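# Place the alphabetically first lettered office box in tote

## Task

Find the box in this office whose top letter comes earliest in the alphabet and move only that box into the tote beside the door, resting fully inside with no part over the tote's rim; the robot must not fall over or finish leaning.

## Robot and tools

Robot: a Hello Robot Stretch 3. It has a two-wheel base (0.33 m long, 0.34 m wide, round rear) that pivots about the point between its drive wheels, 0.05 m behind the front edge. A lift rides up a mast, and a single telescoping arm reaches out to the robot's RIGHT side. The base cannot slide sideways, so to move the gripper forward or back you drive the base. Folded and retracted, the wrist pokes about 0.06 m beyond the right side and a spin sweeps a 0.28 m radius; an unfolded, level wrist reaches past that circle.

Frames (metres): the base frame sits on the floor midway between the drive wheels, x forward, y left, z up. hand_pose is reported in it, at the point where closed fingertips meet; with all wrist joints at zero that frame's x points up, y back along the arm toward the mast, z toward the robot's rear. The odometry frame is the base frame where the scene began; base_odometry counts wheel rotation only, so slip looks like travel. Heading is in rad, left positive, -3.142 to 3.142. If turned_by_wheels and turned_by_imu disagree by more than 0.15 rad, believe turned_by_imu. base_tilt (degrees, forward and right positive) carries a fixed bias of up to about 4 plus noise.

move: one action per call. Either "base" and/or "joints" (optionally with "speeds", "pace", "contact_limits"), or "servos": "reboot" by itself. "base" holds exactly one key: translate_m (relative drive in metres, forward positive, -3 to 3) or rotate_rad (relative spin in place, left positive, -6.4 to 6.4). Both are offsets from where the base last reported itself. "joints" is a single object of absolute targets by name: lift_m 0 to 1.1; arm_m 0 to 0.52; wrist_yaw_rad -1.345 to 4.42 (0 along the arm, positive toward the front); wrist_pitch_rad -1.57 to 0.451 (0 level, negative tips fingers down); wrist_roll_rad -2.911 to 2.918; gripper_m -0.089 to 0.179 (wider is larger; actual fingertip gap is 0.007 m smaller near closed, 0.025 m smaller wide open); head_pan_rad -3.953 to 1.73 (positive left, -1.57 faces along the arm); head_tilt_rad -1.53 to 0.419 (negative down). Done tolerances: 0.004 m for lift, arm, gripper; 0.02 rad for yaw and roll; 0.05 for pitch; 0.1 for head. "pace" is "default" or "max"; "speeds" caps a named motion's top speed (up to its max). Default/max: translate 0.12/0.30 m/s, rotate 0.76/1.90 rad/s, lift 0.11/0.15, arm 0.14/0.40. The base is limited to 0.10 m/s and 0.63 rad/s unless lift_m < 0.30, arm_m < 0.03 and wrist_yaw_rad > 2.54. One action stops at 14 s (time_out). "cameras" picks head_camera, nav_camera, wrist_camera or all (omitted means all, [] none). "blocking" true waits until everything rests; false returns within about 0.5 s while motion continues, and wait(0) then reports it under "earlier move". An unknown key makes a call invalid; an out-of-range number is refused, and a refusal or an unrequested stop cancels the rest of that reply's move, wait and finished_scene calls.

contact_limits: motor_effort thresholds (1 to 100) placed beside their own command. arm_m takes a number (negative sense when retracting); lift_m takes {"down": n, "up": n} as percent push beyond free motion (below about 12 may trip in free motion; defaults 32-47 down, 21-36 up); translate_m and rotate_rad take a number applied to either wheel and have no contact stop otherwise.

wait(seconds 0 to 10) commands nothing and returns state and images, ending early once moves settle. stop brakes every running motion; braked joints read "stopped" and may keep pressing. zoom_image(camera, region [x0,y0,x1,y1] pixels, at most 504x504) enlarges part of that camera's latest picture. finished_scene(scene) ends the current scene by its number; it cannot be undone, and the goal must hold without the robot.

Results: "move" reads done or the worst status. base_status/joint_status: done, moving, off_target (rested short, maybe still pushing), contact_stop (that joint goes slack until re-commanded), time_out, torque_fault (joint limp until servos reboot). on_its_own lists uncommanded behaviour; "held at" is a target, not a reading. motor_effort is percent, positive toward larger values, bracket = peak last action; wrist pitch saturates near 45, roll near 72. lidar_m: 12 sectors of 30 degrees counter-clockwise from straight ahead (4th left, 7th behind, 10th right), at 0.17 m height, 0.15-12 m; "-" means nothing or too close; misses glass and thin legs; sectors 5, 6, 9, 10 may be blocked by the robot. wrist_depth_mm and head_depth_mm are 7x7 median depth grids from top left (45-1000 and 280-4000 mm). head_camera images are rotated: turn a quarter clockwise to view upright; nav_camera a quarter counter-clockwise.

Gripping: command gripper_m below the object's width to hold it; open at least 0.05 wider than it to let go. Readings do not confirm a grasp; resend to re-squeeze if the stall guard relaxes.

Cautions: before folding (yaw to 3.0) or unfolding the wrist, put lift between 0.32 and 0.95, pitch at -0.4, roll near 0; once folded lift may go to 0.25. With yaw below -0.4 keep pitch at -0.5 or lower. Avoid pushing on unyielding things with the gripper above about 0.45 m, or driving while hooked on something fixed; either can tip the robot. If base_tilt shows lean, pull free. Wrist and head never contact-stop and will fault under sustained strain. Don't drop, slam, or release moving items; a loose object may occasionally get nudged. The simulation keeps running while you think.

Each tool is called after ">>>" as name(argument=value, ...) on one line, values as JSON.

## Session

>>> move(joints={"head_pan_rad": 1.4, "head_tilt_rad": -0.35}, pace="max", cameras=["nav_camera"])

>>> move(joints={"head_pan_rad": 0.1, "head_tilt_rad": -0.35}, pace="max", cameras=["nav_camera"])

>>> move(joints={"head_pan_rad": -1.2, "head_tilt_rad": -0.35}, pace="max", cameras=["nav_camera"])

>>> move(joints={"head_pan_rad": -2.5, "head_tilt_rad": -0.35}, pace="max", cameras=["nav_camera"])

>>> move(joints={"head_pan_rad": -3.8, "head_tilt_rad": -0.35}, pace="max", cameras=["nav_camera"])

Scene clock: 1.00 s.
move: done
base_odometry: x=+0.000 y=+0.000 heading=+0.000
turned_by_wheels: +0.000
turned_by_imu: +0.000
base_tilt: forward=+0.8 right=-0.2
lidar_m: 0.73 0.74 0.91 1.57 1.59 1.10 1.00 1.01 1.25 1.55 1.22 0.80
head_depth_mm: 1490 1603 1709 1848 2009 1893 1518 / 1466 1551 1672 1785 1917 1887 1499 / 1426 1527 1628 1752 1867 1890 1506 / 1407 1494 1588 1694 1819 1871 1496 / 1369 1443 1543 1638 1776 1826 1498 / 1328 1398 1495 1599 1711 1807 1498 / 1306 1380 1475 1560 1669 1770 1492
base_status: not commanded
joint_positions: lift_m=+0.337 arm_m=+0.002 wrist_yaw_rad=+3.032 wrist_pitch_rad=-0.535 wrist_roll_rad=+0.000 gripper_m=+0.037 head_pan_rad=+1.431 head_tilt_rad=-0.349
joint_status: all done
measured_speeds: all 0
motor_effort: left_wheel=-0.5(0.8) right_wheel=+2.3(2.6) lift_m=+27.3(27.6) arm_m=-11.0(11.0) wrist_yaw_rad=+1.0(1.4) wrist_pitch_rad=+2.6(2.6) wrist_roll_rad=+0.8(1.1) gripper_m=-0.1(0.9) head_pan_rad=-0.5(3.8) head_tilt_rad=-1.3(3.9)
hand_pose: x=+0.0015 y=+0.0602 z=+0.3248 quat_wxyz=(+0.224, +0.691, +0.150, +0.671) (m; base frame)
wrist_depth_mm: - 140 - - - - 741 / - 156 - - - - - / 885 177 203 883 894 867 - / 736 687 201 727 726 719 707 / 605 608 220 614 609 604 605 / 518 519 128 145 511 523 522 / 459 305 294 300 433 458 460
pictures: nav_camera (sideways)
Images, in order (width x height): nav_camera 672x504.

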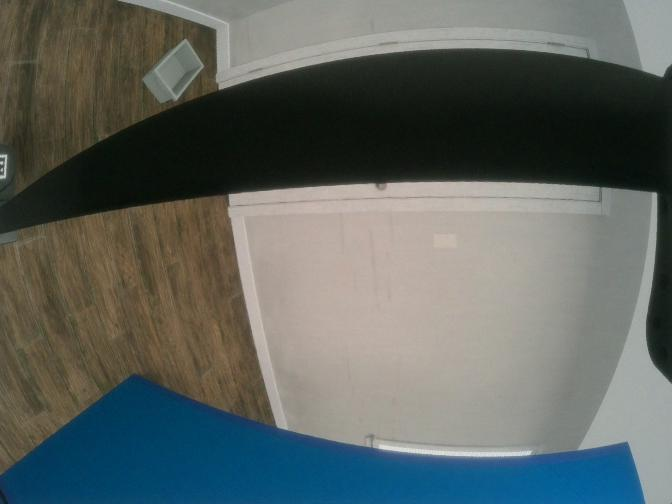

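Scene clock: 2.00 s.
move: done
base_odometry: x=+0.000 y=+0.000 heading=+0.000
turned_by_wheels: +0.000
turned_by_imu: +0.000
base_tilt: forward=+0.8 right=-0.1
lidar_m: 0.73 0.74 0.91 1.57 1.59 1.09 1.00 1.01 1.25 1.54 1.23 0.80
head_depth_mm: 597 633 677 721 778 847 927 / 598 635 675 724 777 841 916 / 599 635 674 724 779 838 912 / 600 637 677 725 780 844 914 / 599 635 678 727 780 841 914 / 601 638 678 727 780 842 916 / 601 637 680 724 783 846 913
base_status: not commanded
joint_positions: lift_m=+0.337 arm_m=+0.002 wrist_yaw_rad=+3.032 wrist_pitch_rad=-0.535 wrist_roll_rad=+0.000 gripper_m=+0.037 head_pan_rad=+0.087 head_tilt_rad=-0.349
joint_status: all done
measured_speeds: all 0
motor_effort: left_wheel=-0.4(0.7) right_wheel=+2.3(3.0) lift_m=+28.0(28.1) arm_m=-13.7(13.7) wrist_yaw_rad=+0.5(1.3) wrist_pitch_rad=+2.2(2.6) wrist_roll_rad=+0.9(1.0) gripper_m=-0.5(1.2) head_pan_rad=-1.4(5.2) head_tilt_rad=-1.9(4.1)
hand_pose: x=+0.0015 y=+0.0602 z=+0.3248 quat_wxyz=(+0.224, +0.691, +0.150, +0.671) (m; base frame)
wrist_depth_mm: - 141 - - - - 732 / - 156 - - - - - / 887 177 203 895 884 851 - / 709 698 201 716 716 720 699 / 600 610 220 598 610 603 604 / 519 513 128 146 503 522 524 / 455 307 294 298 435 457 457
pictures: nav_camera (sideways)
Images, in order (width x height): nav_camera 672x504.

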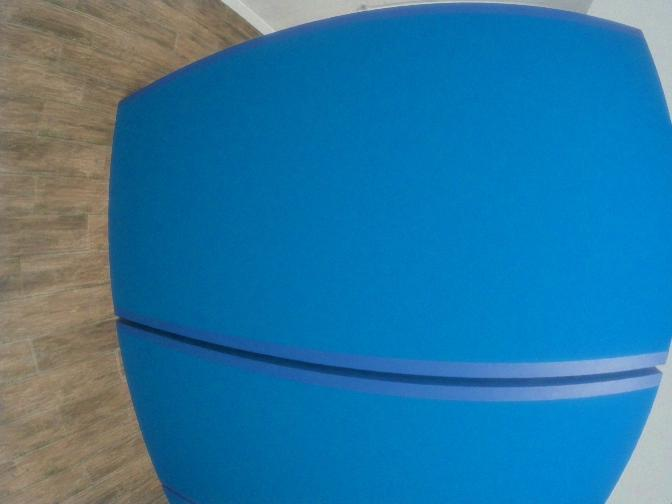

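Scene clock: 3.00 s.
move: done
base_odometry: x=+0.000 y=+0.000 heading=+0.000
turned_by_wheels: +0.000
turned_by_imu: +0.000
base_tilt: forward=+1.0 right=-0.1
lidar_m: 0.73 0.74 0.91 1.57 1.59 1.09 1.00 1.01 1.26 1.55 1.23 0.80
head_depth_mm: 1810 1912 2004 1628 2287 1862 1518 / 1860 1940 2039 1778 2154 1885 1513 / 1910 2022 2073 1786 2263 1881 1502 / 1948 2072 2158 1901 2204 1900 1508 / 1834 1951 1994 2081 2275 1838 1494 / 1472 1536 1600 1651 1759 1751 1491 / 1225 1264 1315 1355 1419 1485 1448
base_status: not commanded
joint_positions: lift_m=+0.337 arm_m=+0.002 wrist_yaw_rad=+3.032 wrist_pitch_rad=-0.535 wrist_roll_rad=+0.000 gripper_m=+0.037 head_pan_rad=-1.238 head_tilt_rad=-0.350
joint_status: all done
measured_speeds: all 0
motor_effort: left_wheel=-0.6(0.7) right_wheel=+2.0(2.6) lift_m=+28.5(28.7) arm_m=-17.0(17.0) wrist_yaw_rad=+0.9(1.1) wrist_pitch_rad=+2.2(2.8) wrist_roll_rad=+0.7(1.0) gripper_m=-0.1(1.1) head_pan_rad=+1.8(5.1) head_tilt_rad=-1.6(4.0)
hand_pose: x=+0.0015 y=+0.0602 z=+0.3248 quat_wxyz=(+0.224, +0.691, +0.150, +0.671) (m; base frame)
wrist_depth_mm: - 141 - - - - 731 / - 155 - - - - - / 897 177 202 895 882 865 - / 717 698 202 729 711 721 694 / 601 600 220 603 611 593 606 / 520 526 127 147 498 521 520 / 461 306 292 299 437 450 452
pictures: nav_camera (sideways)
Images, in order (width x height): nav_camera 672x504.

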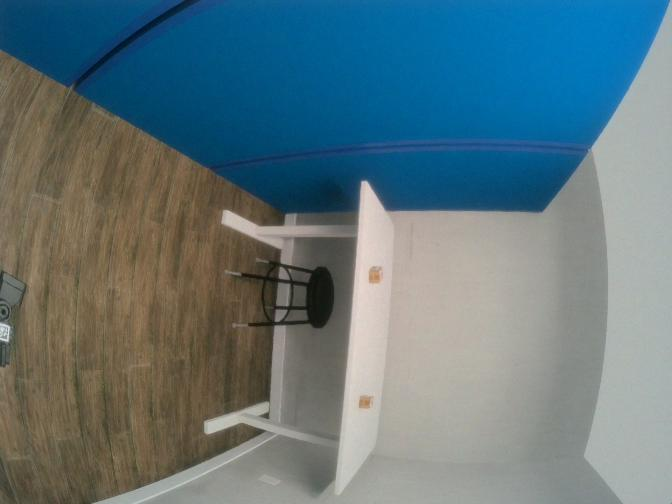

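Scene clock: 3.97 s.
move: done
base_odometry: x=+0.000 y=+0.000 heading=+0.000
turned_by_wheels: +0.000
turned_by_imu: +0.000
base_tilt: forward=+1.0 right=+0.0
lidar_m: 0.73 0.74 0.91 1.57 1.58 1.09 1.00 1.01 1.25 1.55 1.22 0.79
head_depth_mm: 852 897 941 997 1054 1121 1199 / 892 936 988 1048 1119 1190 1277 / 934 987 1044 1110 1183 1264 1362 / 984 1039 1104 1171 1263 1362 1430 / 1041 1105 1173 1254 1359 1466 1499 / 1097 1170 1244 1347 1456 1585 1498 / 1170 1249 1335 1451 1591 1697 1481
base_status: not commanded
joint_positions: lift_m=+0.337 arm_m=+0.002 wrist_yaw_rad=+3.032 wrist_pitch_rad=-0.535 wrist_roll_rad=+0.000 gripper_m=+0.037 head_pan_rad=-2.546 head_tilt_rad=-0.350
joint_status: all done
measured_speeds: all 0
motor_effort: left_wheel=-0.5(0.8) right_wheel=+2.3(2.6) lift_m=+28.8(28.8) arm_m=-19.4(19.5) wrist_yaw_rad=+0.8(1.4) wrist_pitch_rad=+2.4(2.6) wrist_roll_rad=+0.8(1.1) gripper_m=-0.5(1.3) head_pan_rad=+2.1(4.9) head_tilt_rad=-3.4(4.9)
hand_pose: x=+0.0015 y=+0.0602 z=+0.3248 quat_wxyz=(+0.224, +0.691, +0.150, +0.671) (m; base frame)
wrist_depth_mm: - 141 - - - - 727 / - 155 - - - - - / 887 176 203 899 902 870 - / 706 694 201 726 719 730 686 / 611 607 219 602 612 604 606 / 514 514 128 145 502 519 523 / 455 308 291 298 438 458 454
pictures: nav_camera (sideways)
Images, in order (width x height): nav_camera 672x504.

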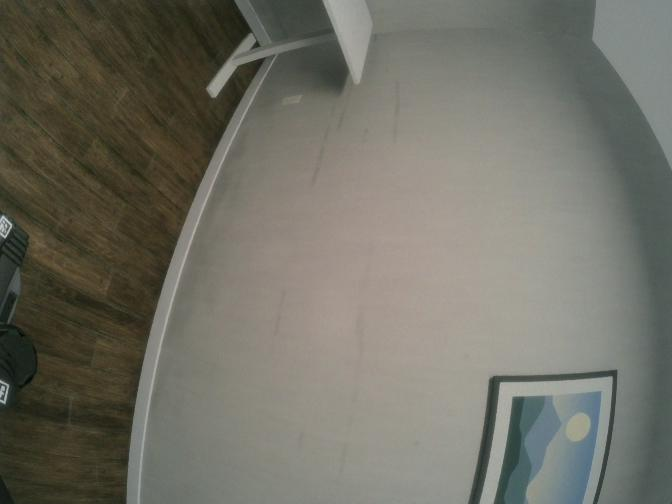

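Scene clock: 4.93 s.
move: done
base_odometry: x=+0.000 y=+0.000 heading=+0.000
turned_by_wheels: +0.000
turned_by_imu: +0.000
base_tilt: forward=+0.9 right=+0.0
lidar_m: 0.73 0.74 0.91 1.57 1.58 1.09 1.00 1.01 1.25 1.55 1.22 0.80
head_depth_mm: 1531 1616 1686 1775 - - - / 1506 1630 1750 1873 1997 1891 1438 / 1361 1447 1563 1703 1851 1876 1519 / 1231 1316 1411 1513 1614 1725 1501 / 1127 1193 1272 1345 1458 1555 1501 / 1037 1098 1158 1227 1302 1390 1432 / 964 1010 1063 1127 1194 1265 1336
base_status: not commanded
joint_positions: lift_m=+0.337 arm_m=+0.002 wrist_yaw_rad=+3.032 wrist_pitch_rad=-0.535 wrist_roll_rad=+0.000 gripper_m=+0.037 head_pan_rad=-3.850 head_tilt_rad=-0.350
joint_status: all done
measured_speeds: all 0
motor_effort: left_wheel=-0.5(0.7) right_wheel=+2.6(2.6) lift_m=+28.9(29.2) arm_m=-22.1(22.3) wrist_yaw_rad=+0.7(1.1) wrist_pitch_rad=+2.2(2.6) wrist_roll_rad=+0.8(1.0) gripper_m=+0.1(1.5) head_pan_rad=+2.1(5.5) head_tilt_rad=-1.3(4.4)
hand_pose: x=+0.0015 y=+0.0602 z=+0.3248 quat_wxyz=(+0.224, +0.691, +0.150, +0.671) (m; base frame)
wrist_depth_mm: - 140 - - - - 726 / - 155 - - - - - / 905 176 202 897 875 878 - / 727 703 202 721 728 711 690 / 611 608 219 598 605 599 595 / 518 521 128 146 510 518 523 / 456 304 293 298 440 456 453
pictures: nav_camera (sideways)
Images, in order (width x height): nav_camera 672x504.

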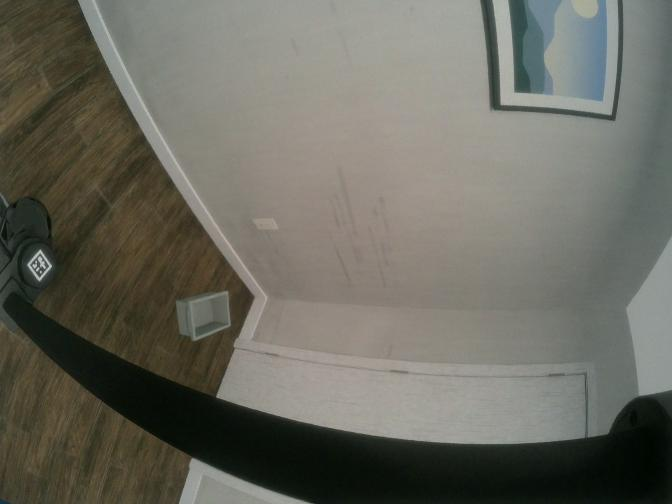

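>>> move(base={"rotate_rad": -1.4116}, joints={"lift_m": 0.28, "wrist_pitch_rad": -0.4, "wrist_yaw_rad": 3.0, "head_pan_rad": -1.29, "head_tilt_rad": -0.5}, pace="max", cameras=[])

>>> move(base={"translate_m": 0.88}, pace="max", contact_limits={"translate_m": 60}, cameras=[])

>>> move(base={"rotate_rad": 1.571}, pace="max", cameras=["head_camera"])

>>> zoom_image(camera="head_camera", region=[300, 150, 500, 350])

>>> move(joints={"head_pan_rad": -2.1}, pace="max", cameras=["head_camera"])

>>> zoom_image(camera="head_camera", region=[300, 150, 500, 350])

Scene clock: 34.73 s.
move: done
base_odometry: x=+0.000 y=+0.000 heading=-1.411
turned_by_wheels: -1.411
turned_by_imu: -1.405
base_tilt: forward=+0.9 right=-0.1
lidar_m: 1.54 1.01 0.75 0.73 0.76 1.64 1.57 1.39 1.03 1.00 1.04 1.46
head_depth_mm: 815 875 944 1033 1132 1263 1326 / 840 907 987 1077 1189 1335 1344 / 874 940 1028 1131 1242 1400 1339 / 906 979 1074 1184 1319 1481 1332 / 940 1019 1129 1238 1391 1525 1339 / 978 1069 1172 1318 1480 1582 1330 / 1017 1113 1244 1393 1591 1572 1339
base_status: done
joint_positions: lift_m=+0.280 arm_m=+0.002 wrist_yaw_rad=+3.003 wrist_pitch_rad=-0.421 wrist_roll_rad=+0.000 gripper_m=+0.037 head_pan_rad=-1.275 head_tilt_rad=-0.502
joint_status: all done
measured_speeds: translate_m=+0.000 rotate_rad=+0.000 lift_m=+0.000 arm_m=+0.000 wrist_yaw_rad=+0.000 wrist_pitch_rad=+0.000 wrist_roll_rad=+0.000 head_pan_rad=-0.024 head_tilt_rad=+0.000
motor_effort: left_wheel=+10.2(17.9) right_wheel=-8.1(15.8) lift_m=+22.2(25.5) arm_m=-21.5(22.7) wrist_yaw_rad=-1.2(6.0) wrist_pitch_rad=+3.5(6.4) wrist_roll_rad=+0.7(1.1) gripper_m=-1.1(1.3) head_pan_rad=-3.0(6.0) head_tilt_rad=-0.1(6.2)
hand_pose: x=+0.0098 y=+0.0751 z=+0.2919 quat_wxyz=(+0.196, +0.700, +0.100, +0.680) (m; base frame)
wrist_depth_mm: - 136 - - 713 - - / - 145 - - 780 - - / 736 155 175 - 837 - - / 768 176 697 758 754 763 753 / 604 571 200 604 605 613 608 / 511 494 127 299 498 513 506 / 444 280 257 272 416 435 437
pictures: none
No camera images: "cameras" was empty.

Scene clock: 39.03 s.
move: done
base_odometry: x=+0.140 y=-0.869 heading=-1.411
turned_by_wheels: +0.000
turned_by_imu: +0.000
base_tilt: forward=+0.9 right=+0.0
lidar_m: 0.68 0.96 0.73 0.71 0.74 1.03 2.44 1.42 1.06 1.02 1.07 1.11
head_depth_mm: 834 893 973 1057 1156 1282 1332 / 861 925 1008 1101 1213 1355 1342 / 890 964 1048 1151 1273 1429 1332 / 930 999 1089 1203 1342 1478 1332 / 957 1042 1142 1276 1421 1538 1330 / 992 1089 1181 1037 1503 1587 1334 / 1033 1136 1225 892 1582 1591 1326
base_status: done
joint_positions: lift_m=+0.280 arm_m=+0.002 wrist_yaw_rad=+3.002 wrist_pitch_rad=-0.420 wrist_roll_rad=+0.000 gripper_m=+0.037 head_pan_rad=-1.290 head_tilt_rad=-0.502
joint_status: not commanded
measured_speeds: all 0
motor_effort: left_wheel=+7.9(20.1) right_wheel=-1.2(7.7) lift_m=+30.1(30.1) arm_m=-17.1(21.5) wrist_yaw_rad=-1.4(2.0) wrist_pitch_rad=+3.5(4.0) wrist_roll_rad=+0.8(1.1) gripper_m=+0.2(1.5) head_pan_rad=-3.2(4.7) head_tilt_rad=+3.6(3.6)
contact_limits: translate_m 60 (maximum 100)
hand_pose: x=+0.0099 y=+0.0752 z=+0.2921 quat_wxyz=(+0.196, +0.700, +0.099, +0.680) (m; base frame)
wrist_depth_mm: - 136 - - 700 697 - / - 145 - - 746 - - / 739 156 175 - 833 - - / 759 175 702 767 763 763 840 / 609 566 200 617 613 610 613 / 508 491 128 298 497 506 517 / 436 278 255 272 416 441 434
pictures: none
No camera images: "cameras" was empty.

Scene clock: 41.13 s.
move: done
base_odometry: x=+0.140 y=-0.869 heading=+0.160
turned_by_wheels: +1.571
turned_by_imu: +1.565
base_tilt: forward=+0.8 right=-0.1
lidar_m: 0.71 0.74 1.02 2.44 1.44 1.06 1.03 1.07 1.11 0.68 0.96 0.73
head_depth_mm: 1059 1144 1212 910 684 935 1316 / 1092 1188 1252 909 679 939 1344 / 1134 1228 1275 906 679 1006 1283 / 1174 1267 1332 904 703 1610 1335 / 1217 1320 1336 898 727 1411 1330 / 1164 1222 1268 898 755 1521 1325 / 1002 1045 1110 897 1190 1321 1293
base_status: done
joint_positions: lift_m=+0.280 arm_m=+0.002 wrist_yaw_rad=+3.002 wrist_pitch_rad=-0.420 wrist_roll_rad=+0.000 gripper_m=+0.037 head_pan_rad=-1.290 head_tilt_rad=-0.500
joint_status: not commanded
measured_speeds: all 0
motor_effort: left_wheel=-8.3(16.9) right_wheel=+9.8(16.5) lift_m=+30.6(31.9) arm_m=-22.1(22.7) wrist_yaw_rad=-1.8(1.9) wrist_pitch_rad=+3.5(4.0) wrist_roll_rad=+0.7(1.0) gripper_m=+0.0(1.2) head_pan_rad=-3.2(4.2) head_tilt_rad=+2.2(3.5)
hand_pose: x=+0.0099 y=+0.0752 z=+0.2921 quat_wxyz=(+0.196, +0.700, +0.099, +0.680) (m; base frame)
wrist_depth_mm: - 136 - - - - 681 / - 145 - - - - 703 / - 156 946 - - - 758 / 744 175 686 765 770 770 738 / 626 564 199 620 610 616 607 / 513 497 128 297 497 518 511 / 439 279 256 273 417 438 439
pictures: head_camera (sideways)
Images, in order (width x height): head_camera 896x504.

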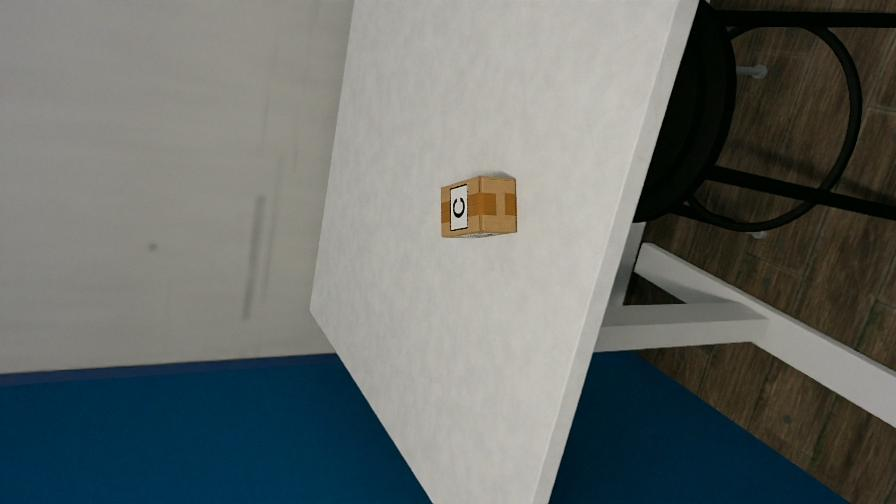

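Scaled by 2.520 from the camera's 896x504 image, which has a finer 1280x720 frame.

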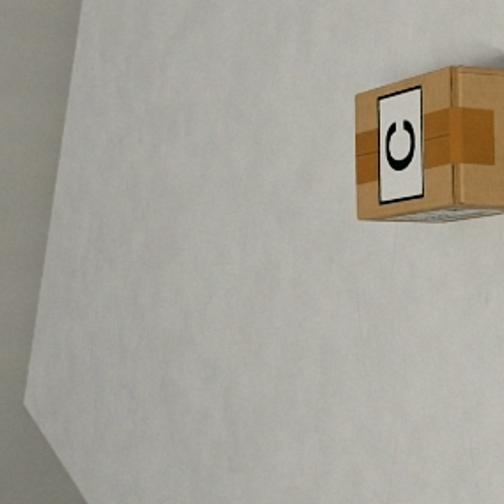

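Scene clock: 42.00 s.
move: done
base_odometry: x=+0.140 y=-0.869 heading=+0.160
turned_by_wheels: +0.000
turned_by_imu: +0.000
base_tilt: forward=+0.8 right=+0.0
lidar_m: 0.71 0.74 1.01 2.44 1.44 1.06 1.03 1.07 1.11 0.68 0.96 0.73
head_depth_mm: 1270 1323 1339 915 1557 1566 1316 / 1357 1457 1360 906 1362 1522 1339 / 1295 1409 1356 865 760 1614 1344 / 1243 1344 1353 892 732 1607 1330 / 1187 1285 1326 902 700 1592 1338 / 1138 1217 1260 894 679 1560 1306 / 1086 1172 1229 898 673 1040 1312
base_status: not commanded
joint_positions: lift_m=+0.280 arm_m=+0.002 wrist_yaw_rad=+3.002 wrist_pitch_rad=-0.420 wrist_roll_rad=+0.000 gripper_m=+0.037 head_pan_rad=-2.121 head_tilt_rad=-0.500
joint_status: all done
measured_speeds: all 0
motor_effort: left_wheel=-8.3(8.5) right_wheel=+9.8(10.4) lift_m=+29.6(30.8) arm_m=-21.2(22.1) wrist_yaw_rad=-1.5(1.8) wrist_pitch_rad=+3.7(3.9) wrist_roll_rad=+0.7(0.9) gripper_m=-0.5(1.1) head_pan_rad=-1.1(5.2) head_tilt_rad=+2.9(3.4)
hand_pose: x=+0.0099 y=+0.0752 z=+0.2921 quat_wxyz=(+0.196, +0.700, +0.099, +0.680) (m; base frame)
wrist_depth_mm: - 136 - - - - 665 / - 145 - - - - 698 / - 156 937 - - - 777 / 755 175 703 759 770 755 744 / 611 564 200 615 607 618 610 / 510 488 128 297 493 515 516 / 443 280 257 271 415 440 444
pictures: head_camera (sideways)
Images, in order (width x height): head_camera 896x504.

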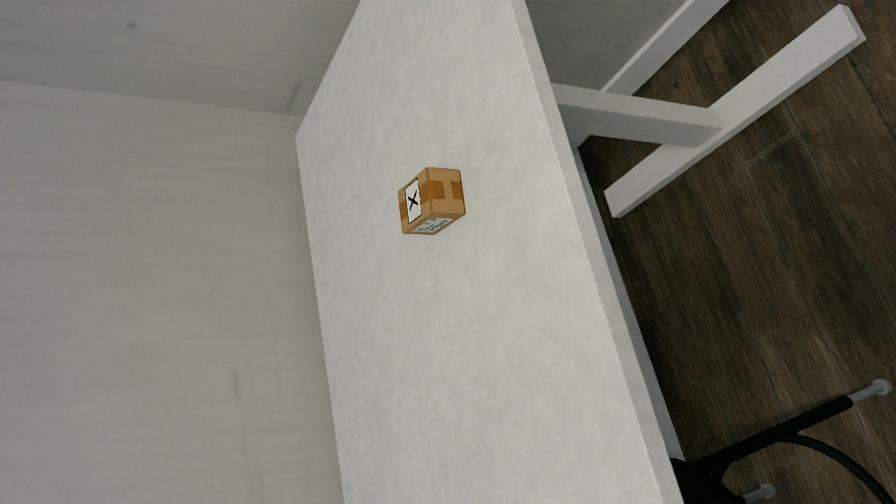

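Scaled by 2.520 from the camera's 896x504 image, which has a finer 1280x720 frame.

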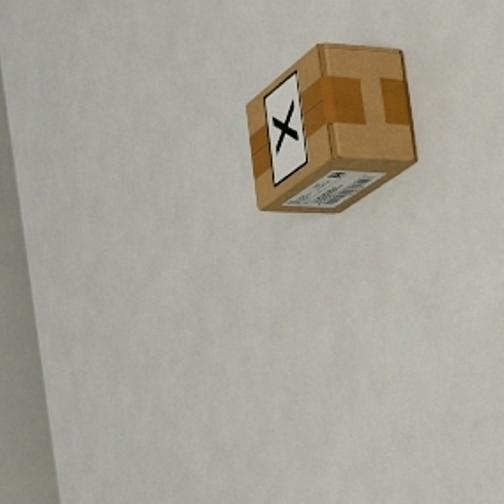

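>>> move(base={"rotate_rad": 1.57}, joints={"head_pan_rad": -0.6, "head_tilt_rad": -0.3}, pace="max", cameras=[])

>>> move(base={"translate_m": 1.9}, pace="max", contact_limits={"translate_m": 60}, cameras=["nav_camera"])

Scene clock: 68.83 s.
move: done
base_odometry: x=+0.140 y=-0.869 heading=+1.729
turned_by_wheels: +1.570
turned_by_imu: +1.564
base_tilt: forward=+1.0 right=-0.1
lidar_m: 2.44 1.46 1.06 1.02 1.06 1.12 0.68 0.97 0.73 0.71 0.73 1.00
head_depth_mm: 818 846 872 900 929 973 1006 / 921 946 987 1021 1063 1099 1151 / 1046 1089 1130 1177 1231 1280 1367 / 1216 1271 1339 1396 1467 1570 1531 / 2299 2407 2537 2691 2432 1839 1581 / 2281 2329 2453 2601 2695 1977 1573 / 2166 2228 2351 2506 2553 1959 1576
base_status: done
joint_positions: lift_m=+0.280 arm_m=+0.002 wrist_yaw_rad=+3.002 wrist_pitch_rad=-0.420 wrist_roll_rad=+0.000 gripper_m=+0.037 head_pan_rad=-0.585 head_tilt_rad=-0.297
joint_status: all done
measured_speeds: translate_m=+0.000 rotate_rad=+0.000 lift_m=+0.000 arm_m=+0.000 wrist_yaw_rad=+0.000 wrist_pitch_rad=+0.000 wrist_roll_rad=+0.000 head_pan_rad=-0.024 head_tilt_rad=+0.000
motor_effort: left_wheel=-8.9(17.1) right_wheel=+9.8(16.9) lift_m=+22.2(24.9) arm_m=-21.6(22.6) wrist_yaw_rad=-1.2(1.8) wrist_pitch_rad=+3.4(4.0) wrist_roll_rad=+0.8(1.0) gripper_m=+0.2(1.5) head_pan_rad=-3.3(4.6) head_tilt_rad=+2.7(5.9)
hand_pose: x=+0.0099 y=+0.0752 z=+0.2921 quat_wxyz=(+0.196, +0.700, +0.099, +0.680) (m; base frame)
wrist_depth_mm: - 136 - - - - - / - 145 - - - - - / 953 156 955 - - - - / 735 176 696 756 785 750 771 / 616 565 200 614 619 615 604 / 503 495 128 298 498 513 512 / 439 278 258 273 418 440 444
pictures: none
No camera images: "cameras" was empty.

Scene clock: 76.60 s.
move: done
base_odometry: x=-0.160 y=+1.007 heading=+1.729
turned_by_wheels: +0.000
turned_by_imu: -0.001
base_tilt: forward=+0.8 right=-0.3
lidar_m: 0.56 0.58 0.79 1.04 1.07 1.46 2.55 0.99 0.80 2.33 0.83 0.57
head_depth_mm: 672 716 764 827 897 978 1076 / 627 666 716 764 824 894 974 / 590 625 667 710 761 822 886 / 558 587 617 663 709 755 815 / 527 555 587 621 658 706 756 / 501 526 553 585 614 650 682 / 451 471 495 523 554 589 625
base_status: done
joint_positions: lift_m=+0.280 arm_m=+0.002 wrist_yaw_rad=+3.002 wrist_pitch_rad=-0.420 wrist_roll_rad=+0.000 gripper_m=+0.037 head_pan_rad=-0.600 head_tilt_rad=-0.300
joint_status: not commanded
measured_speeds: all 0
motor_effort: left_wheel=+4.3(12.7) right_wheel=+0.5(19.2) lift_m=+20.2(22.2) arm_m=-16.2(21.9) wrist_yaw_rad=-1.7(2.1) wrist_pitch_rad=+3.6(4.1) wrist_roll_rad=+0.8(1.3) gripper_m=+0.6(1.4) head_pan_rad=-3.7(4.6) head_tilt_rad=-0.6(3.2)
contact_limits: translate_m 60 (maximum 100)
hand_pose: x=+0.0099 y=+0.0752 z=+0.2921 quat_wxyz=(+0.196, +0.700, +0.099, +0.680) (m; base frame)
wrist_depth_mm: - 136 - - - 691 - / - 145 - - - 738 - / 951 157 951 916 - 779 - / 753 174 693 633 765 750 586 / 619 561 201 615 621 620 587 / 514 498 127 299 499 511 512 / 437 278 258 273 415 440 440
pictures: nav_camera (sideways)
Images, in order (width x height): nav_camera 672x504.

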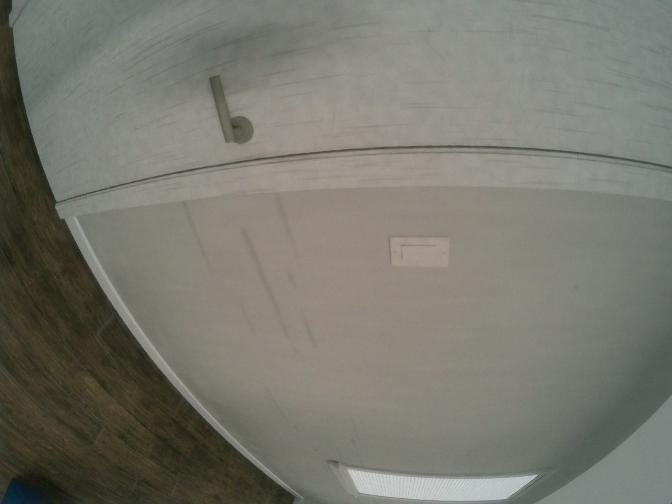

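>>> move(base={"rotate_rad": -1.57}, joints={"head_pan_rad": -0.6, "head_tilt_rad": -0.3}, pace="max", cameras=[])

>>> move(base={"translate_m": 1.5}, pace="max", contact_limits={"translate_m": 60}, cameras=["nav_camera", "head_camera"])

Scene clock: 87.87 s.
move: done
base_odometry: x=-0.160 y=+1.007 heading=+0.160
turned_by_wheels: -1.570
turned_by_imu: -1.562
base_tilt: forward=+0.9 right=-0.2
lidar_m: 2.17 0.82 0.57 0.56 0.58 0.80 1.04 1.08 1.49 2.62 0.97 0.79
head_depth_mm: 799 851 915 985 1064 1161 1278 / 752 794 848 915 980 1062 1160 / 709 749 798 850 915 978 1064 / 678 711 753 800 847 909 977 / 752 794 839 904 963 1026 1100 / 932 999 1077 1154 1254 1829 1481 / 3301 3458 3528 3725 2689 1958 1560
base_status: done
joint_positions: lift_m=+0.280 arm_m=+0.002 wrist_yaw_rad=+3.002 wrist_pitch_rad=-0.420 wrist_roll_rad=+0.000 gripper_m=+0.037 head_pan_rad=-0.600 head_tilt_rad=-0.300
joint_status: all done
measured_speeds: all 0
motor_effort: left_wheel=+9.5(18.3) right_wheel=-9.8(15.0) lift_m=+21.1(21.3) arm_m=-21.7(22.3) wrist_yaw_rad=-1.2(1.7) wrist_pitch_rad=+3.3(4.1) wrist_roll_rad=+1.0(1.0) gripper_m=+0.0(1.4) head_pan_rad=-2.6(4.0) head_tilt_rad=-0.6(1.9)
hand_pose: x=+0.0099 y=+0.0752 z=+0.2921 quat_wxyz=(+0.196, +0.700, +0.099, +0.680) (m; base frame)
wrist_depth_mm: - 136 - 544 - - - / - 145 - 595 - - - / - 156 175 648 - - - / - 173 183 698 695 741 732 / 616 569 200 614 623 613 623 / 505 494 128 296 491 510 510 / 442 278 258 273 420 438 437
pictures: none
No camera images: "cameras" was empty.

Scene clock: 94.27 s.
move: done
base_odometry: x=+1.321 y=+1.246 heading=+0.160
turned_by_wheels: +0.000
turned_by_imu: -0.002
base_tilt: forward=+0.9 right=-0.2
lidar_m: 1.78 0.80 0.59 0.57 0.59 0.81 2.20 0.56 0.52 1.38 2.95 2.29
head_depth_mm: 2709 2851 3062 3352 2760 2026 1583 / 2534 2719 2858 3042 2769 1994 1584 / 2379 2530 2595 2702 2516 1987 1575 / 2245 2371 2494 2660 2708 1972 1580 / 2150 2285 2326 2504 2572 1977 1571 / 2055 2120 2233 1920 2454 1952 1571 / 1939 2047 2120 1871 2345 1981 1548
base_status: done
joint_positions: lift_m=+0.280 arm_m=+0.002 wrist_yaw_rad=+3.002 wrist_pitch_rad=-0.420 wrist_roll_rad=+0.000 gripper_m=+0.037 head_pan_rad=-0.600 head_tilt_rad=-0.300
joint_status: not commanded
measured_speeds: all 0
motor_effort: left_wheel=+11.0(19.6) right_wheel=-3.3(9.9) lift_m=+22.1(22.4) arm_m=-14.5(21.7) wrist_yaw_rad=-1.6(1.9) wrist_pitch_rad=+3.9(3.9) wrist_roll_rad=+0.9(1.1) gripper_m=+0.8(1.3) head_pan_rad=-2.0(4.2) head_tilt_rad=+0.2(2.0)
contact_limits: translate_m 60 (maximum 100)
hand_pose: x=+0.0099 y=+0.0752 z=+0.2922 quat_wxyz=(+0.196, +0.700, +0.099, +0.680) (m; base frame)
wrist_depth_mm: - 136 - - - - - / - 145 - - - - - / - 156 176 - - - - / - 173 181 - 711 731 729 / 618 568 200 617 611 619 614 / 509 489 127 298 496 512 513 / 433 279 256 272 419 438 433
pictures: head_camera (sideways), nav_camera (sideways)
Images, in order (width x height): head_camera 896x504, nav_camera 672x504.

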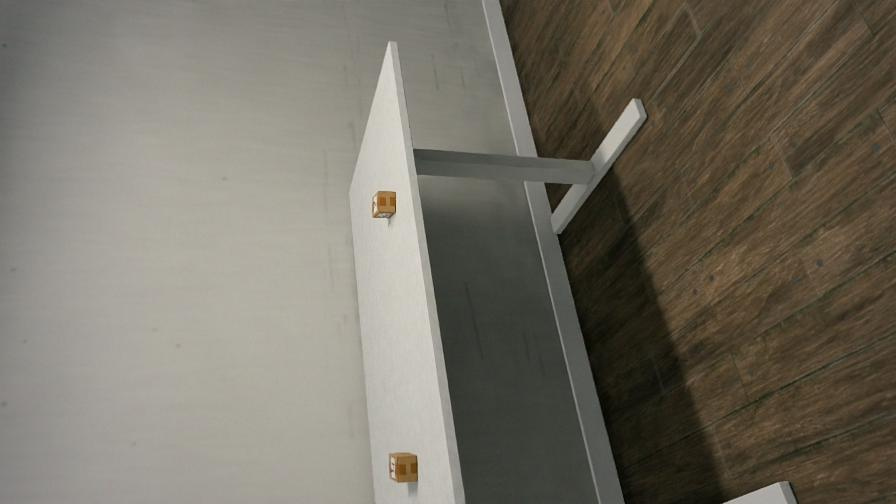

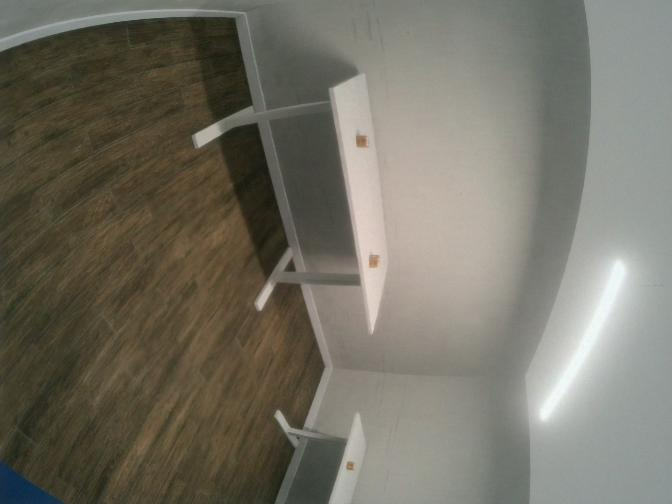

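>>> move(base={"rotate_rad": -0.675}, joints={"head_pan_rad": -0.3, "head_tilt_rad": -0.4}, pace="max", cameras=[])

>>> move(base={"translate_m": 1.47}, pace="max", contact_limits={"translate_m": 60}, cameras=[])

>>> move(base={"rotate_rad": 2.245}, joints={"head_pan_rad": -1.05, "head_tilt_rad": -0.45}, pace="max", cameras=["head_camera"])

>>> move(joints={"head_pan_rad": -2.1}, pace="max", cameras=["head_camera", "nav_camera"])

Scene clock: 131.07 s.
move: done
base_odometry: x=+1.321 y=+1.246 heading=-0.514
turned_by_wheels: -0.675
turned_by_imu: -0.671
base_tilt: forward=+0.9 right=-0.3
lidar_m: 2.30 1.78 0.95 0.62 0.57 0.57 0.72 1.41 0.66 0.52 1.31 2.95
head_depth_mm: 2905 3110 3135 3093 2292 1795 1470 / 3186 3263 3522 3255 2293 1766 1457 / 3284 3548 3770 3195 2277 1773 1450 / 3129 3358 3572 3229 2297 1769 1449 / 2800 2977 3112 3206 2275 1765 1427 / 2518 2681 2651 2842 2252 1747 1432 / 2317 2432 2379 2708 2255 1748 1430
base_status: done
joint_positions: lift_m=+0.280 arm_m=+0.002 wrist_yaw_rad=+3.002 wrist_pitch_rad=-0.420 wrist_roll_rad=+0.000 gripper_m=+0.037 head_pan_rad=-0.299 head_tilt_rad=-0.399
joint_status: all done
measured_speeds: all 0
motor_effort: left_wheel=+9.9(17.3) right_wheel=-7.9(15.1) lift_m=+22.7(23.1) arm_m=-13.5(13.6) wrist_yaw_rad=-1.1(1.6) wrist_pitch_rad=+3.7(4.0) wrist_roll_rad=+0.9(1.1) gripper_m=-0.5(1.4) head_pan_rad=+2.5(4.9) head_tilt_rad=-2.5(3.2)
hand_pose: x=+0.0099 y=+0.0752 z=+0.2922 quat_wxyz=(+0.196, +0.700, +0.099, +0.680) (m; base frame)
wrist_depth_mm: - 136 - - - - - / - 145 - - - - - / - 155 176 921 - - - / - 173 206 775 770 772 764 / 505 194 200 608 606 619 604 / 505 493 127 298 496 518 514 / 442 276 257 273 414 438 441
pictures: none
No camera images: "cameras" was empty.

Scene clock: 137.37 s.
move: done
base_odometry: x=+2.601 y=+0.523 heading=-0.514
turned_by_wheels: +0.000
turned_by_imu: -0.001
base_tilt: forward=+0.9 right=-0.2
lidar_m: 0.83 1.08 1.09 0.90 1.46 1.48 1.84 1.56 1.54 1.98 1.84 1.80
head_depth_mm: 2080 2215 2317 2450 2337 1786 1444 / 1907 2116 2314 2553 2208 1765 1448 / 1675 1797 1981 2173 782 1695 1441 / 1492 1592 1717 1848 780 645 1433 / 1330 1415 1511 1573 776 601 1338 / 1206 1269 1352 1356 778 600 504 / 1104 1164 1220 1101 773 598 489
base_status: done
joint_positions: lift_m=+0.280 arm_m=+0.002 wrist_yaw_rad=+3.002 wrist_pitch_rad=-0.420 wrist_roll_rad=+0.000 gripper_m=+0.037 head_pan_rad=-0.299 head_tilt_rad=-0.400
joint_status: not commanded
measured_speeds: all 0
motor_effort: left_wheel=+6.8(21.6) right_wheel=+0.1(7.3) lift_m=+23.8(24.2) arm_m=-22.0(22.5) wrist_yaw_rad=-1.6(1.7) wrist_pitch_rad=+3.3(3.9) wrist_roll_rad=+0.8(1.1) gripper_m=+0.4(1.3) head_pan_rad=+0.8(3.5) head_tilt_rad=-1.1(2.6)
contact_limits: translate_m 60 (maximum 100)
hand_pose: x=+0.0099 y=+0.0752 z=+0.2922 quat_wxyz=(+0.196, +0.700, +0.099, +0.680) (m; base frame)
wrist_depth_mm: - 136 - - - - - / - 145 - - - - - / - 157 - - - - - / 750 176 692 769 774 766 765 / 620 568 200 607 622 611 610 / 509 495 127 298 492 510 508 / 438 279 258 272 416 446 440
pictures: none
No camera images: "cameras" was empty.

Scene clock: 139.83 s.
move: done
base_odometry: x=+2.601 y=+0.523 heading=+1.730
turned_by_wheels: +2.245
turned_by_imu: +2.236
base_tilt: forward=+0.9 right=-0.4
lidar_m: 1.46 1.51 1.56 1.54 1.54 2.21 1.84 1.56 0.84 1.08 0.95 0.91
head_depth_mm: 920 981 1049 1008 730 576 475 / 962 1034 1115 1003 730 574 474 / 1027 1094 1180 999 729 573 472 / 1084 1164 1257 999 725 573 482 / 1151 1244 1336 991 723 571 511 / 1231 1327 1452 989 721 569 1284 / 1314 1434 1580 986 721 584 1377
base_status: done
joint_positions: lift_m=+0.280 arm_m=+0.002 wrist_yaw_rad=+3.002 wrist_pitch_rad=-0.420 wrist_roll_rad=+0.000 gripper_m=+0.037 head_pan_rad=-1.056 head_tilt_rad=-0.450
joint_status: all done
measured_speeds: all 0
motor_effort: left_wheel=-8.7(16.8) right_wheel=+9.1(16.5) lift_m=+24.3(24.6) arm_m=-21.9(22.9) wrist_yaw_rad=-0.7(1.7) wrist_pitch_rad=+3.4(3.9) wrist_roll_rad=+0.9(1.0) gripper_m=+0.2(1.9) head_pan_rad=+3.6(4.3) head_tilt_rad=-2.4(4.6)
hand_pose: x=+0.0099 y=+0.0752 z=+0.2922 quat_wxyz=(+0.196, +0.700, +0.099, +0.680) (m; base frame)
wrist_depth_mm: - 136 - - - - - / - 145 - - - - - / - 155 948 - - - - / 751 175 697 764 752 770 772 / 620 562 200 611 608 611 611 / 515 493 127 297 494 513 516 / 437 280 256 273 418 441 443
pictures: head_camera (sideways)
Images, in order (width x height): head_camera 896x504.

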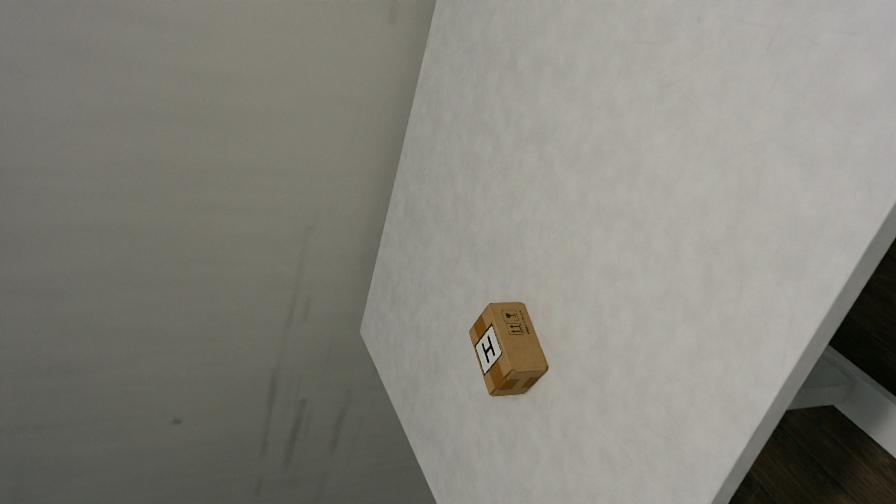

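Scene clock: 140.77 s.
move: done
base_odometry: x=+2.601 y=+0.523 heading=+1.730
turned_by_wheels: +0.000
turned_by_imu: +0.000
base_tilt: forward=+0.9 right=-0.2
lidar_m: 1.46 1.51 1.56 1.54 1.54 2.20 1.84 1.55 0.84 1.08 0.95 0.90
head_depth_mm: 1223 1340 1484 1569 733 597 1393 / 1156 1264 1392 1001 730 574 1361 / 1096 1185 1294 998 730 572 1195 / 1041 1122 1218 998 728 575 497 / 993 1064 1157 999 696 571 471 / 948 1018 1092 996 722 569 471 / 912 969 1044 988 721 568 471
base_status: not commanded
joint_positions: lift_m=+0.280 arm_m=+0.002 wrist_yaw_rad=+3.002 wrist_pitch_rad=-0.420 wrist_roll_rad=+0.000 gripper_m=+0.037 head_pan_rad=-2.122 head_tilt_rad=-0.450
joint_status: all done
measured_speeds: all 0
motor_effort: left_wheel=-8.6(8.9) right_wheel=+9.2(9.7) lift_m=+24.6(24.9) arm_m=-21.2(22.0) wrist_yaw_rad=-1.1(1.6) wrist_pitch_rad=+3.4(4.0) wrist_roll_rad=+0.5(1.0) gripper_m=-0.3(1.1) head_pan_rad=+0.5(4.5) head_tilt_rad=-1.9(3.0)
hand_pose: x=+0.0099 y=+0.0752 z=+0.2922 quat_wxyz=(+0.196, +0.700, +0.099, +0.680) (m; base frame)
wrist_depth_mm: - 136 - - - - - / - 145 - - - - - / - 156 943 - - - - / 765 175 689 776 765 767 749 / 609 572 199 624 617 601 610 / 509 492 128 299 501 511 516 / 437 280 255 272 415 440 441
pictures: head_camera (sideways), nav_camera (sideways)
Images, in order (width x height): head_camera 896x504, nav_camera 672x504.

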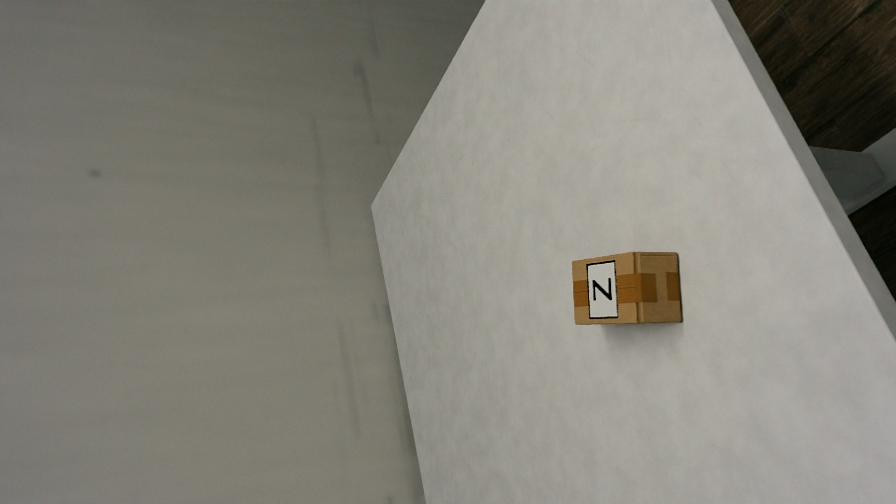

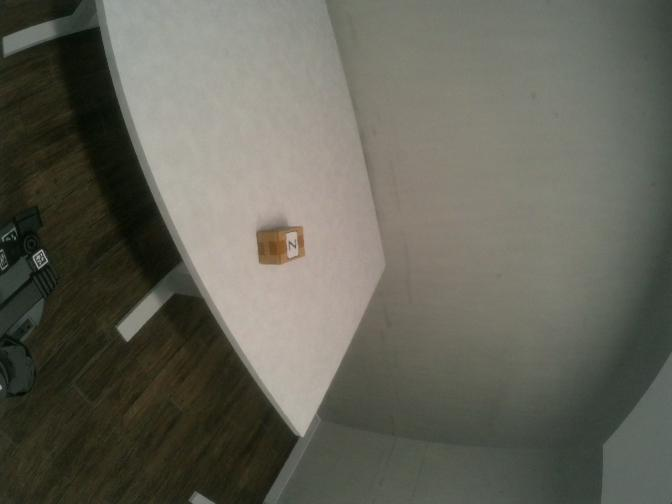

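>>> move(base={"translate_m": -1.0}, joints={"head_pan_rad": -3.25, "head_tilt_rad": -0.4}, pace="max", contact_limits={"translate_m": 60}, cameras=["head_camera", "nav_camera"])

>>> move(joints={"head_pan_rad": -3.75}, pace="max", cameras=["head_camera"])

Scene clock: 158.57 s.
move: done
base_odometry: x=+2.760 y=-0.464 heading=+1.730
turned_by_wheels: +0.000
turned_by_imu: +0.002
base_tilt: forward=+0.8 right=-0.2
lidar_m: 2.45 2.54 1.57 1.52 1.53 1.36 0.85 1.35 1.14 1.09 0.78 1.54
head_depth_mm: 1133 1221 1306 1385 1032 778 1345 / 1128 1209 1307 1364 1031 794 1335 / 1126 1194 1284 1361 1032 796 1330 / 1120 1192 1288 1349 1031 792 702 / 1109 1189 1273 1344 1029 791 697 / 1109 1179 1267 1368 1468 847 700 / 1093 1174 1264 1359 1489 1593 1415
base_status: done
joint_positions: lift_m=+0.280 arm_m=+0.002 wrist_yaw_rad=+3.002 wrist_pitch_rad=-0.420 wrist_roll_rad=+0.000 gripper_m=+0.037 head_pan_rad=-3.251 head_tilt_rad=-0.399
joint_status: all done
measured_speeds: all 0
motor_effort: left_wheel=-8.4(16.5) right_wheel=+5.9(11.3) lift_m=+25.6(26.1) arm_m=-15.2(18.7) wrist_yaw_rad=-0.8(1.7) wrist_pitch_rad=+3.7(3.9) wrist_roll_rad=+0.8(1.1) gripper_m=+0.6(1.2) head_pan_rad=+2.5(5.3) head_tilt_rad=+3.1(6.5)
contact_limits: translate_m 60 (maximum 100)
hand_pose: x=+0.0099 y=+0.0752 z=+0.2922 quat_wxyz=(+0.196, +0.700, +0.099, +0.680) (m; base frame)
wrist_depth_mm: - 136 - - - - - / - 145 - - - - - / - 156 951 - - - - / 773 175 694 759 754 750 766 / 614 564 199 608 612 608 606 / 512 490 127 299 499 511 508 / 440 280 259 271 414 440 441
pictures: head_camera (sideways), nav_camera (sideways)
Images, in order (width x height): head_camera 896x504, nav_camera 672x504.

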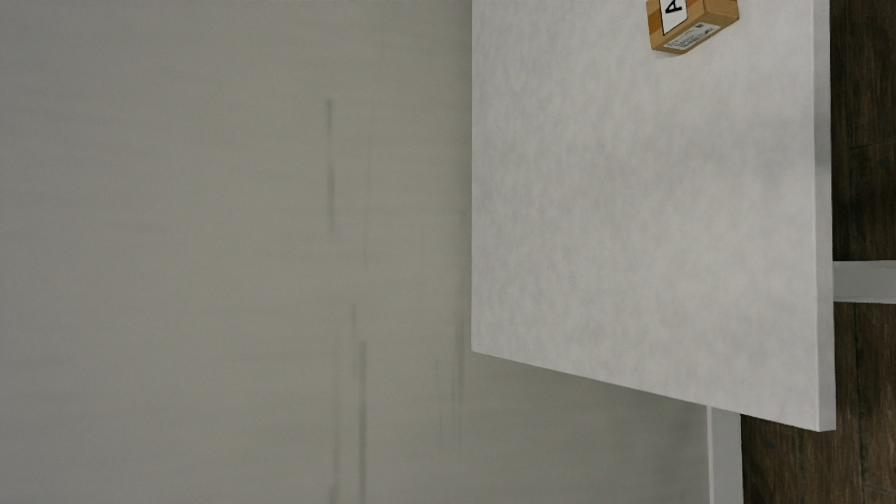

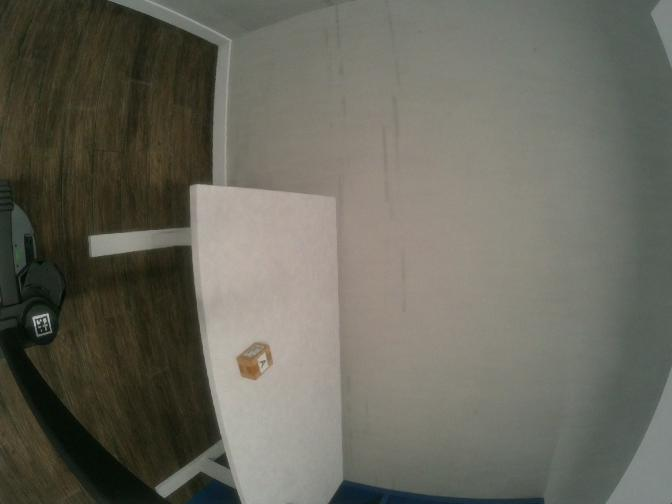

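Scene clock: 159.37 s.
move: done
base_odometry: x=+2.760 y=-0.464 heading=+1.730
turned_by_wheels: +0.000
turned_by_imu: +0.000
base_tilt: forward=+1.0 right=-0.2
lidar_m: 2.45 2.55 1.57 1.51 1.53 1.36 0.85 1.35 1.14 1.09 0.78 1.53
head_depth_mm: 1593 1719 1852 1493 1040 1695 1439 / 1495 1623 1753 1488 1034 1618 1463 / 1398 1511 1642 1473 1029 880 1437 / 1319 1417 1526 1462 1023 818 1444 / 1257 1338 1432 1464 1024 790 1395 / 1193 1270 1340 1390 1021 789 1338 / 1141 1194 1276 1339 1022 787 677
base_status: not commanded
joint_positions: lift_m=+0.280 arm_m=+0.002 wrist_yaw_rad=+3.002 wrist_pitch_rad=-0.420 wrist_roll_rad=+0.000 gripper_m=+0.037 head_pan_rad=-3.755 head_tilt_rad=-0.399
joint_status: all done
measured_speeds: all 0
motor_effort: left_wheel=-8.5(8.6) right_wheel=+5.7(5.9) lift_m=+26.1(26.4) arm_m=-14.1(15.0) wrist_yaw_rad=-1.2(1.6) wrist_pitch_rad=+3.3(3.9) wrist_roll_rad=+0.7(1.0) gripper_m=+0.4(1.1) head_pan_rad=-2.5(4.1) head_tilt_rad=+1.9(3.3)
contact_limits: translate_m 60 (maximum 100)
hand_pose: x=+0.0099 y=+0.0752 z=+0.2922 quat_wxyz=(+0.196, +0.700, +0.099, +0.680) (m; base frame)
wrist_depth_mm: - 136 - - - - - / - 145 - - - - - / - 156 936 - - - - / 778 175 695 750 751 761 780 / 611 567 200 627 600 618 619 / 510 493 128 297 494 515 517 / 437 279 257 271 418 435 440
pictures: head_camera (sideways)
Images, in order (width x height): head_camera 896x504.

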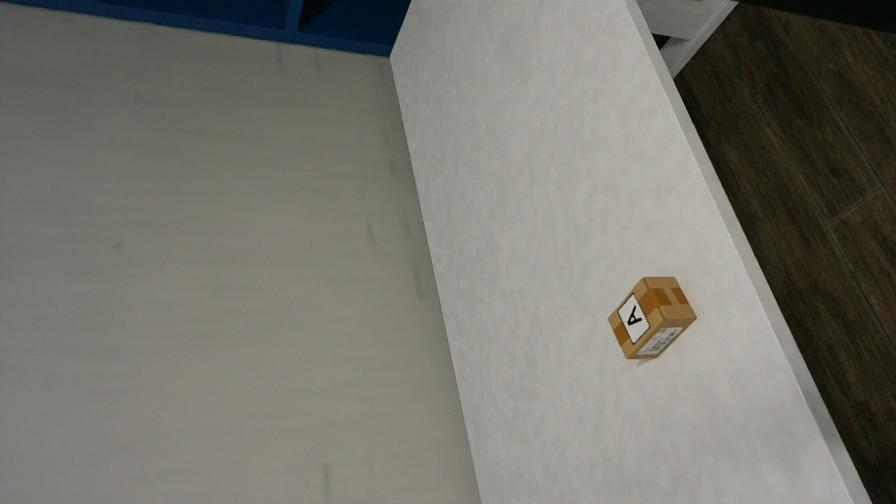

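>>> zoom_image(camera="head_camera", region=[590, 260, 710, 380])

>>> move(base={"rotate_rad": -1.571}, joints={"lift_m": 0.815, "head_pan_rad": -1.57, "head_tilt_rad": -0.6}, pace="max", cameras=[])

>>> move(base={"translate_m": -0.26}, joints={"wrist_yaw_rad": 0.0, "gripper_m": 0.179}, pace="max", cameras=["head_camera", "wrist_camera"])

Scaled by 4.200 from the camera's 896x504 image, which has a finer 1280x720 frame.

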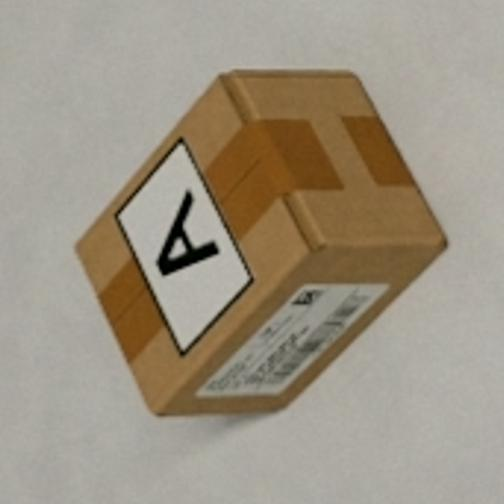

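Scene clock: 197.77 s.
move: done
base_odometry: x=+2.760 y=-0.464 heading=+0.159
turned_by_wheels: -1.571
turned_by_imu: -1.564
base_tilt: forward=+1.0 right=+0.0
lidar_m: 1.09 0.78 1.56 2.45 2.08 1.57 1.51 1.49 1.35 0.84 1.36 1.13
head_depth_mm: 1095 1193 1290 1006 795 1410 1300 / 1094 1201 1305 1009 794 1419 1291 / 1107 1215 1303 996 791 1379 1266 / 1114 1227 1314 1004 789 1400 1248 / 1128 1235 1382 1553 1635 1439 1233 / 1130 1251 1390 1572 1735 1476 1259 / 1138 1247 1406 1607 1733 1475 1258
base_status: done
joint_positions: lift_m=+0.815 arm_m=+0.002 wrist_yaw_rad=+3.002 wrist_pitch_rad=-0.419 wrist_roll_rad=+0.000 gripper_m=+0.037 head_pan_rad=-1.568 head_tilt_rad=-0.600
joint_status: all done
measured_speeds: all 0
motor_effort: left_wheel=+9.7(15.8) right_wheel=-8.1(15.0) lift_m=+30.8(34.2) arm_m=-21.8(22.6) wrist_yaw_rad=-1.5(1.8) wrist_pitch_rad=+3.4(3.9) wrist_roll_rad=+0.9(1.1) gripper_m=-0.3(1.2) head_pan_rad=-3.5(5.0) head_tilt_rad=-2.9(6.0)
hand_pose: x=+0.0099 y=+0.0753 z=+0.8274 quat_wxyz=(+0.195, +0.700, +0.099, +0.680) (m; base frame)
wrist_depth_mm: - 136 - - - - - / - 144 - - - - 394 / - 156 - - - - - / - 174 - - - - - / - - 199 - - - - / - - 128 - - - - / - - 259 - 934 - -
pictures: none
No camera images: "cameras" was empty.

Scene clock: 201.33 s.
move: done
base_odometry: x=+2.503 y=-0.505 heading=+0.159
turned_by_wheels: +0.000
turned_by_imu: +0.000
base_tilt: forward=+0.9 right=-0.1
lidar_m: 1.35 1.00 1.88 2.45 1.90 1.33 1.26 1.27 1.35 0.87 0.88 1.40
head_depth_mm: 1093 1199 1291 1004 793 712 1285 / 1103 1208 1297 1005 770 1407 1267 / 1107 1214 1299 999 771 707 332 / 1109 1226 1293 1003 789 1403 377 / 1123 1236 1316 995 786 1269 1237 / 1124 1241 1343 1000 786 1433 1250 / 1123 1259 1400 1034 783 1437 1264
base_status: done
joint_positions: lift_m=+0.815 arm_m=+0.002 wrist_yaw_rad=+0.003 wrist_pitch_rad=-0.419 wrist_roll_rad=+0.000 gripper_m=+0.179 head_pan_rad=-1.570 head_tilt_rad=-0.600
joint_status: all done
measured_speeds: all 0
motor_effort: left_wheel=-3.9(7.3) right_wheel=-4.1(16.8) lift_m=+29.3(31.1) arm_m=-20.2(22.0) wrist_yaw_rad=-1.8(6.8) wrist_pitch_rad=+3.6(3.8) wrist_roll_rad=+0.8(1.1) gripper_m=-0.5(95.9) head_pan_rad=-2.6(4.8) head_tilt_rad=-2.7(3.8)
hand_pose: x=-0.0209 y=-0.3709 z=+0.8274 quat_wxyz=(+0.692, +0.148, -0.691, -0.147) (m; base frame)
wrist_depth_mm: - - - - - - - / - - - - - - - / - - - - - - - / - - - 383 390 - - / - - - - - - - / 125 - - - - 135 118 / - 941 963 - - 955 109
pictures: head_camera (sideways), wrist_camera
Images, in order (width x height): head_camera 896x504, wrist_camera 644x364.

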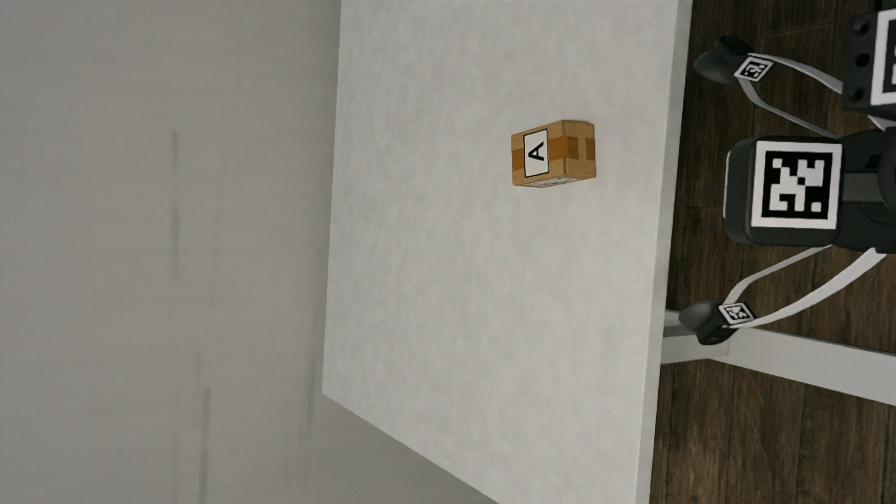

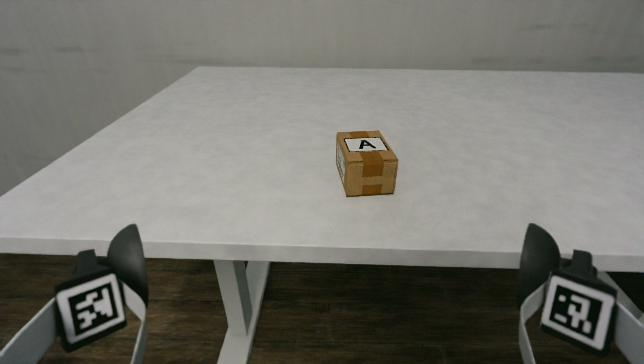

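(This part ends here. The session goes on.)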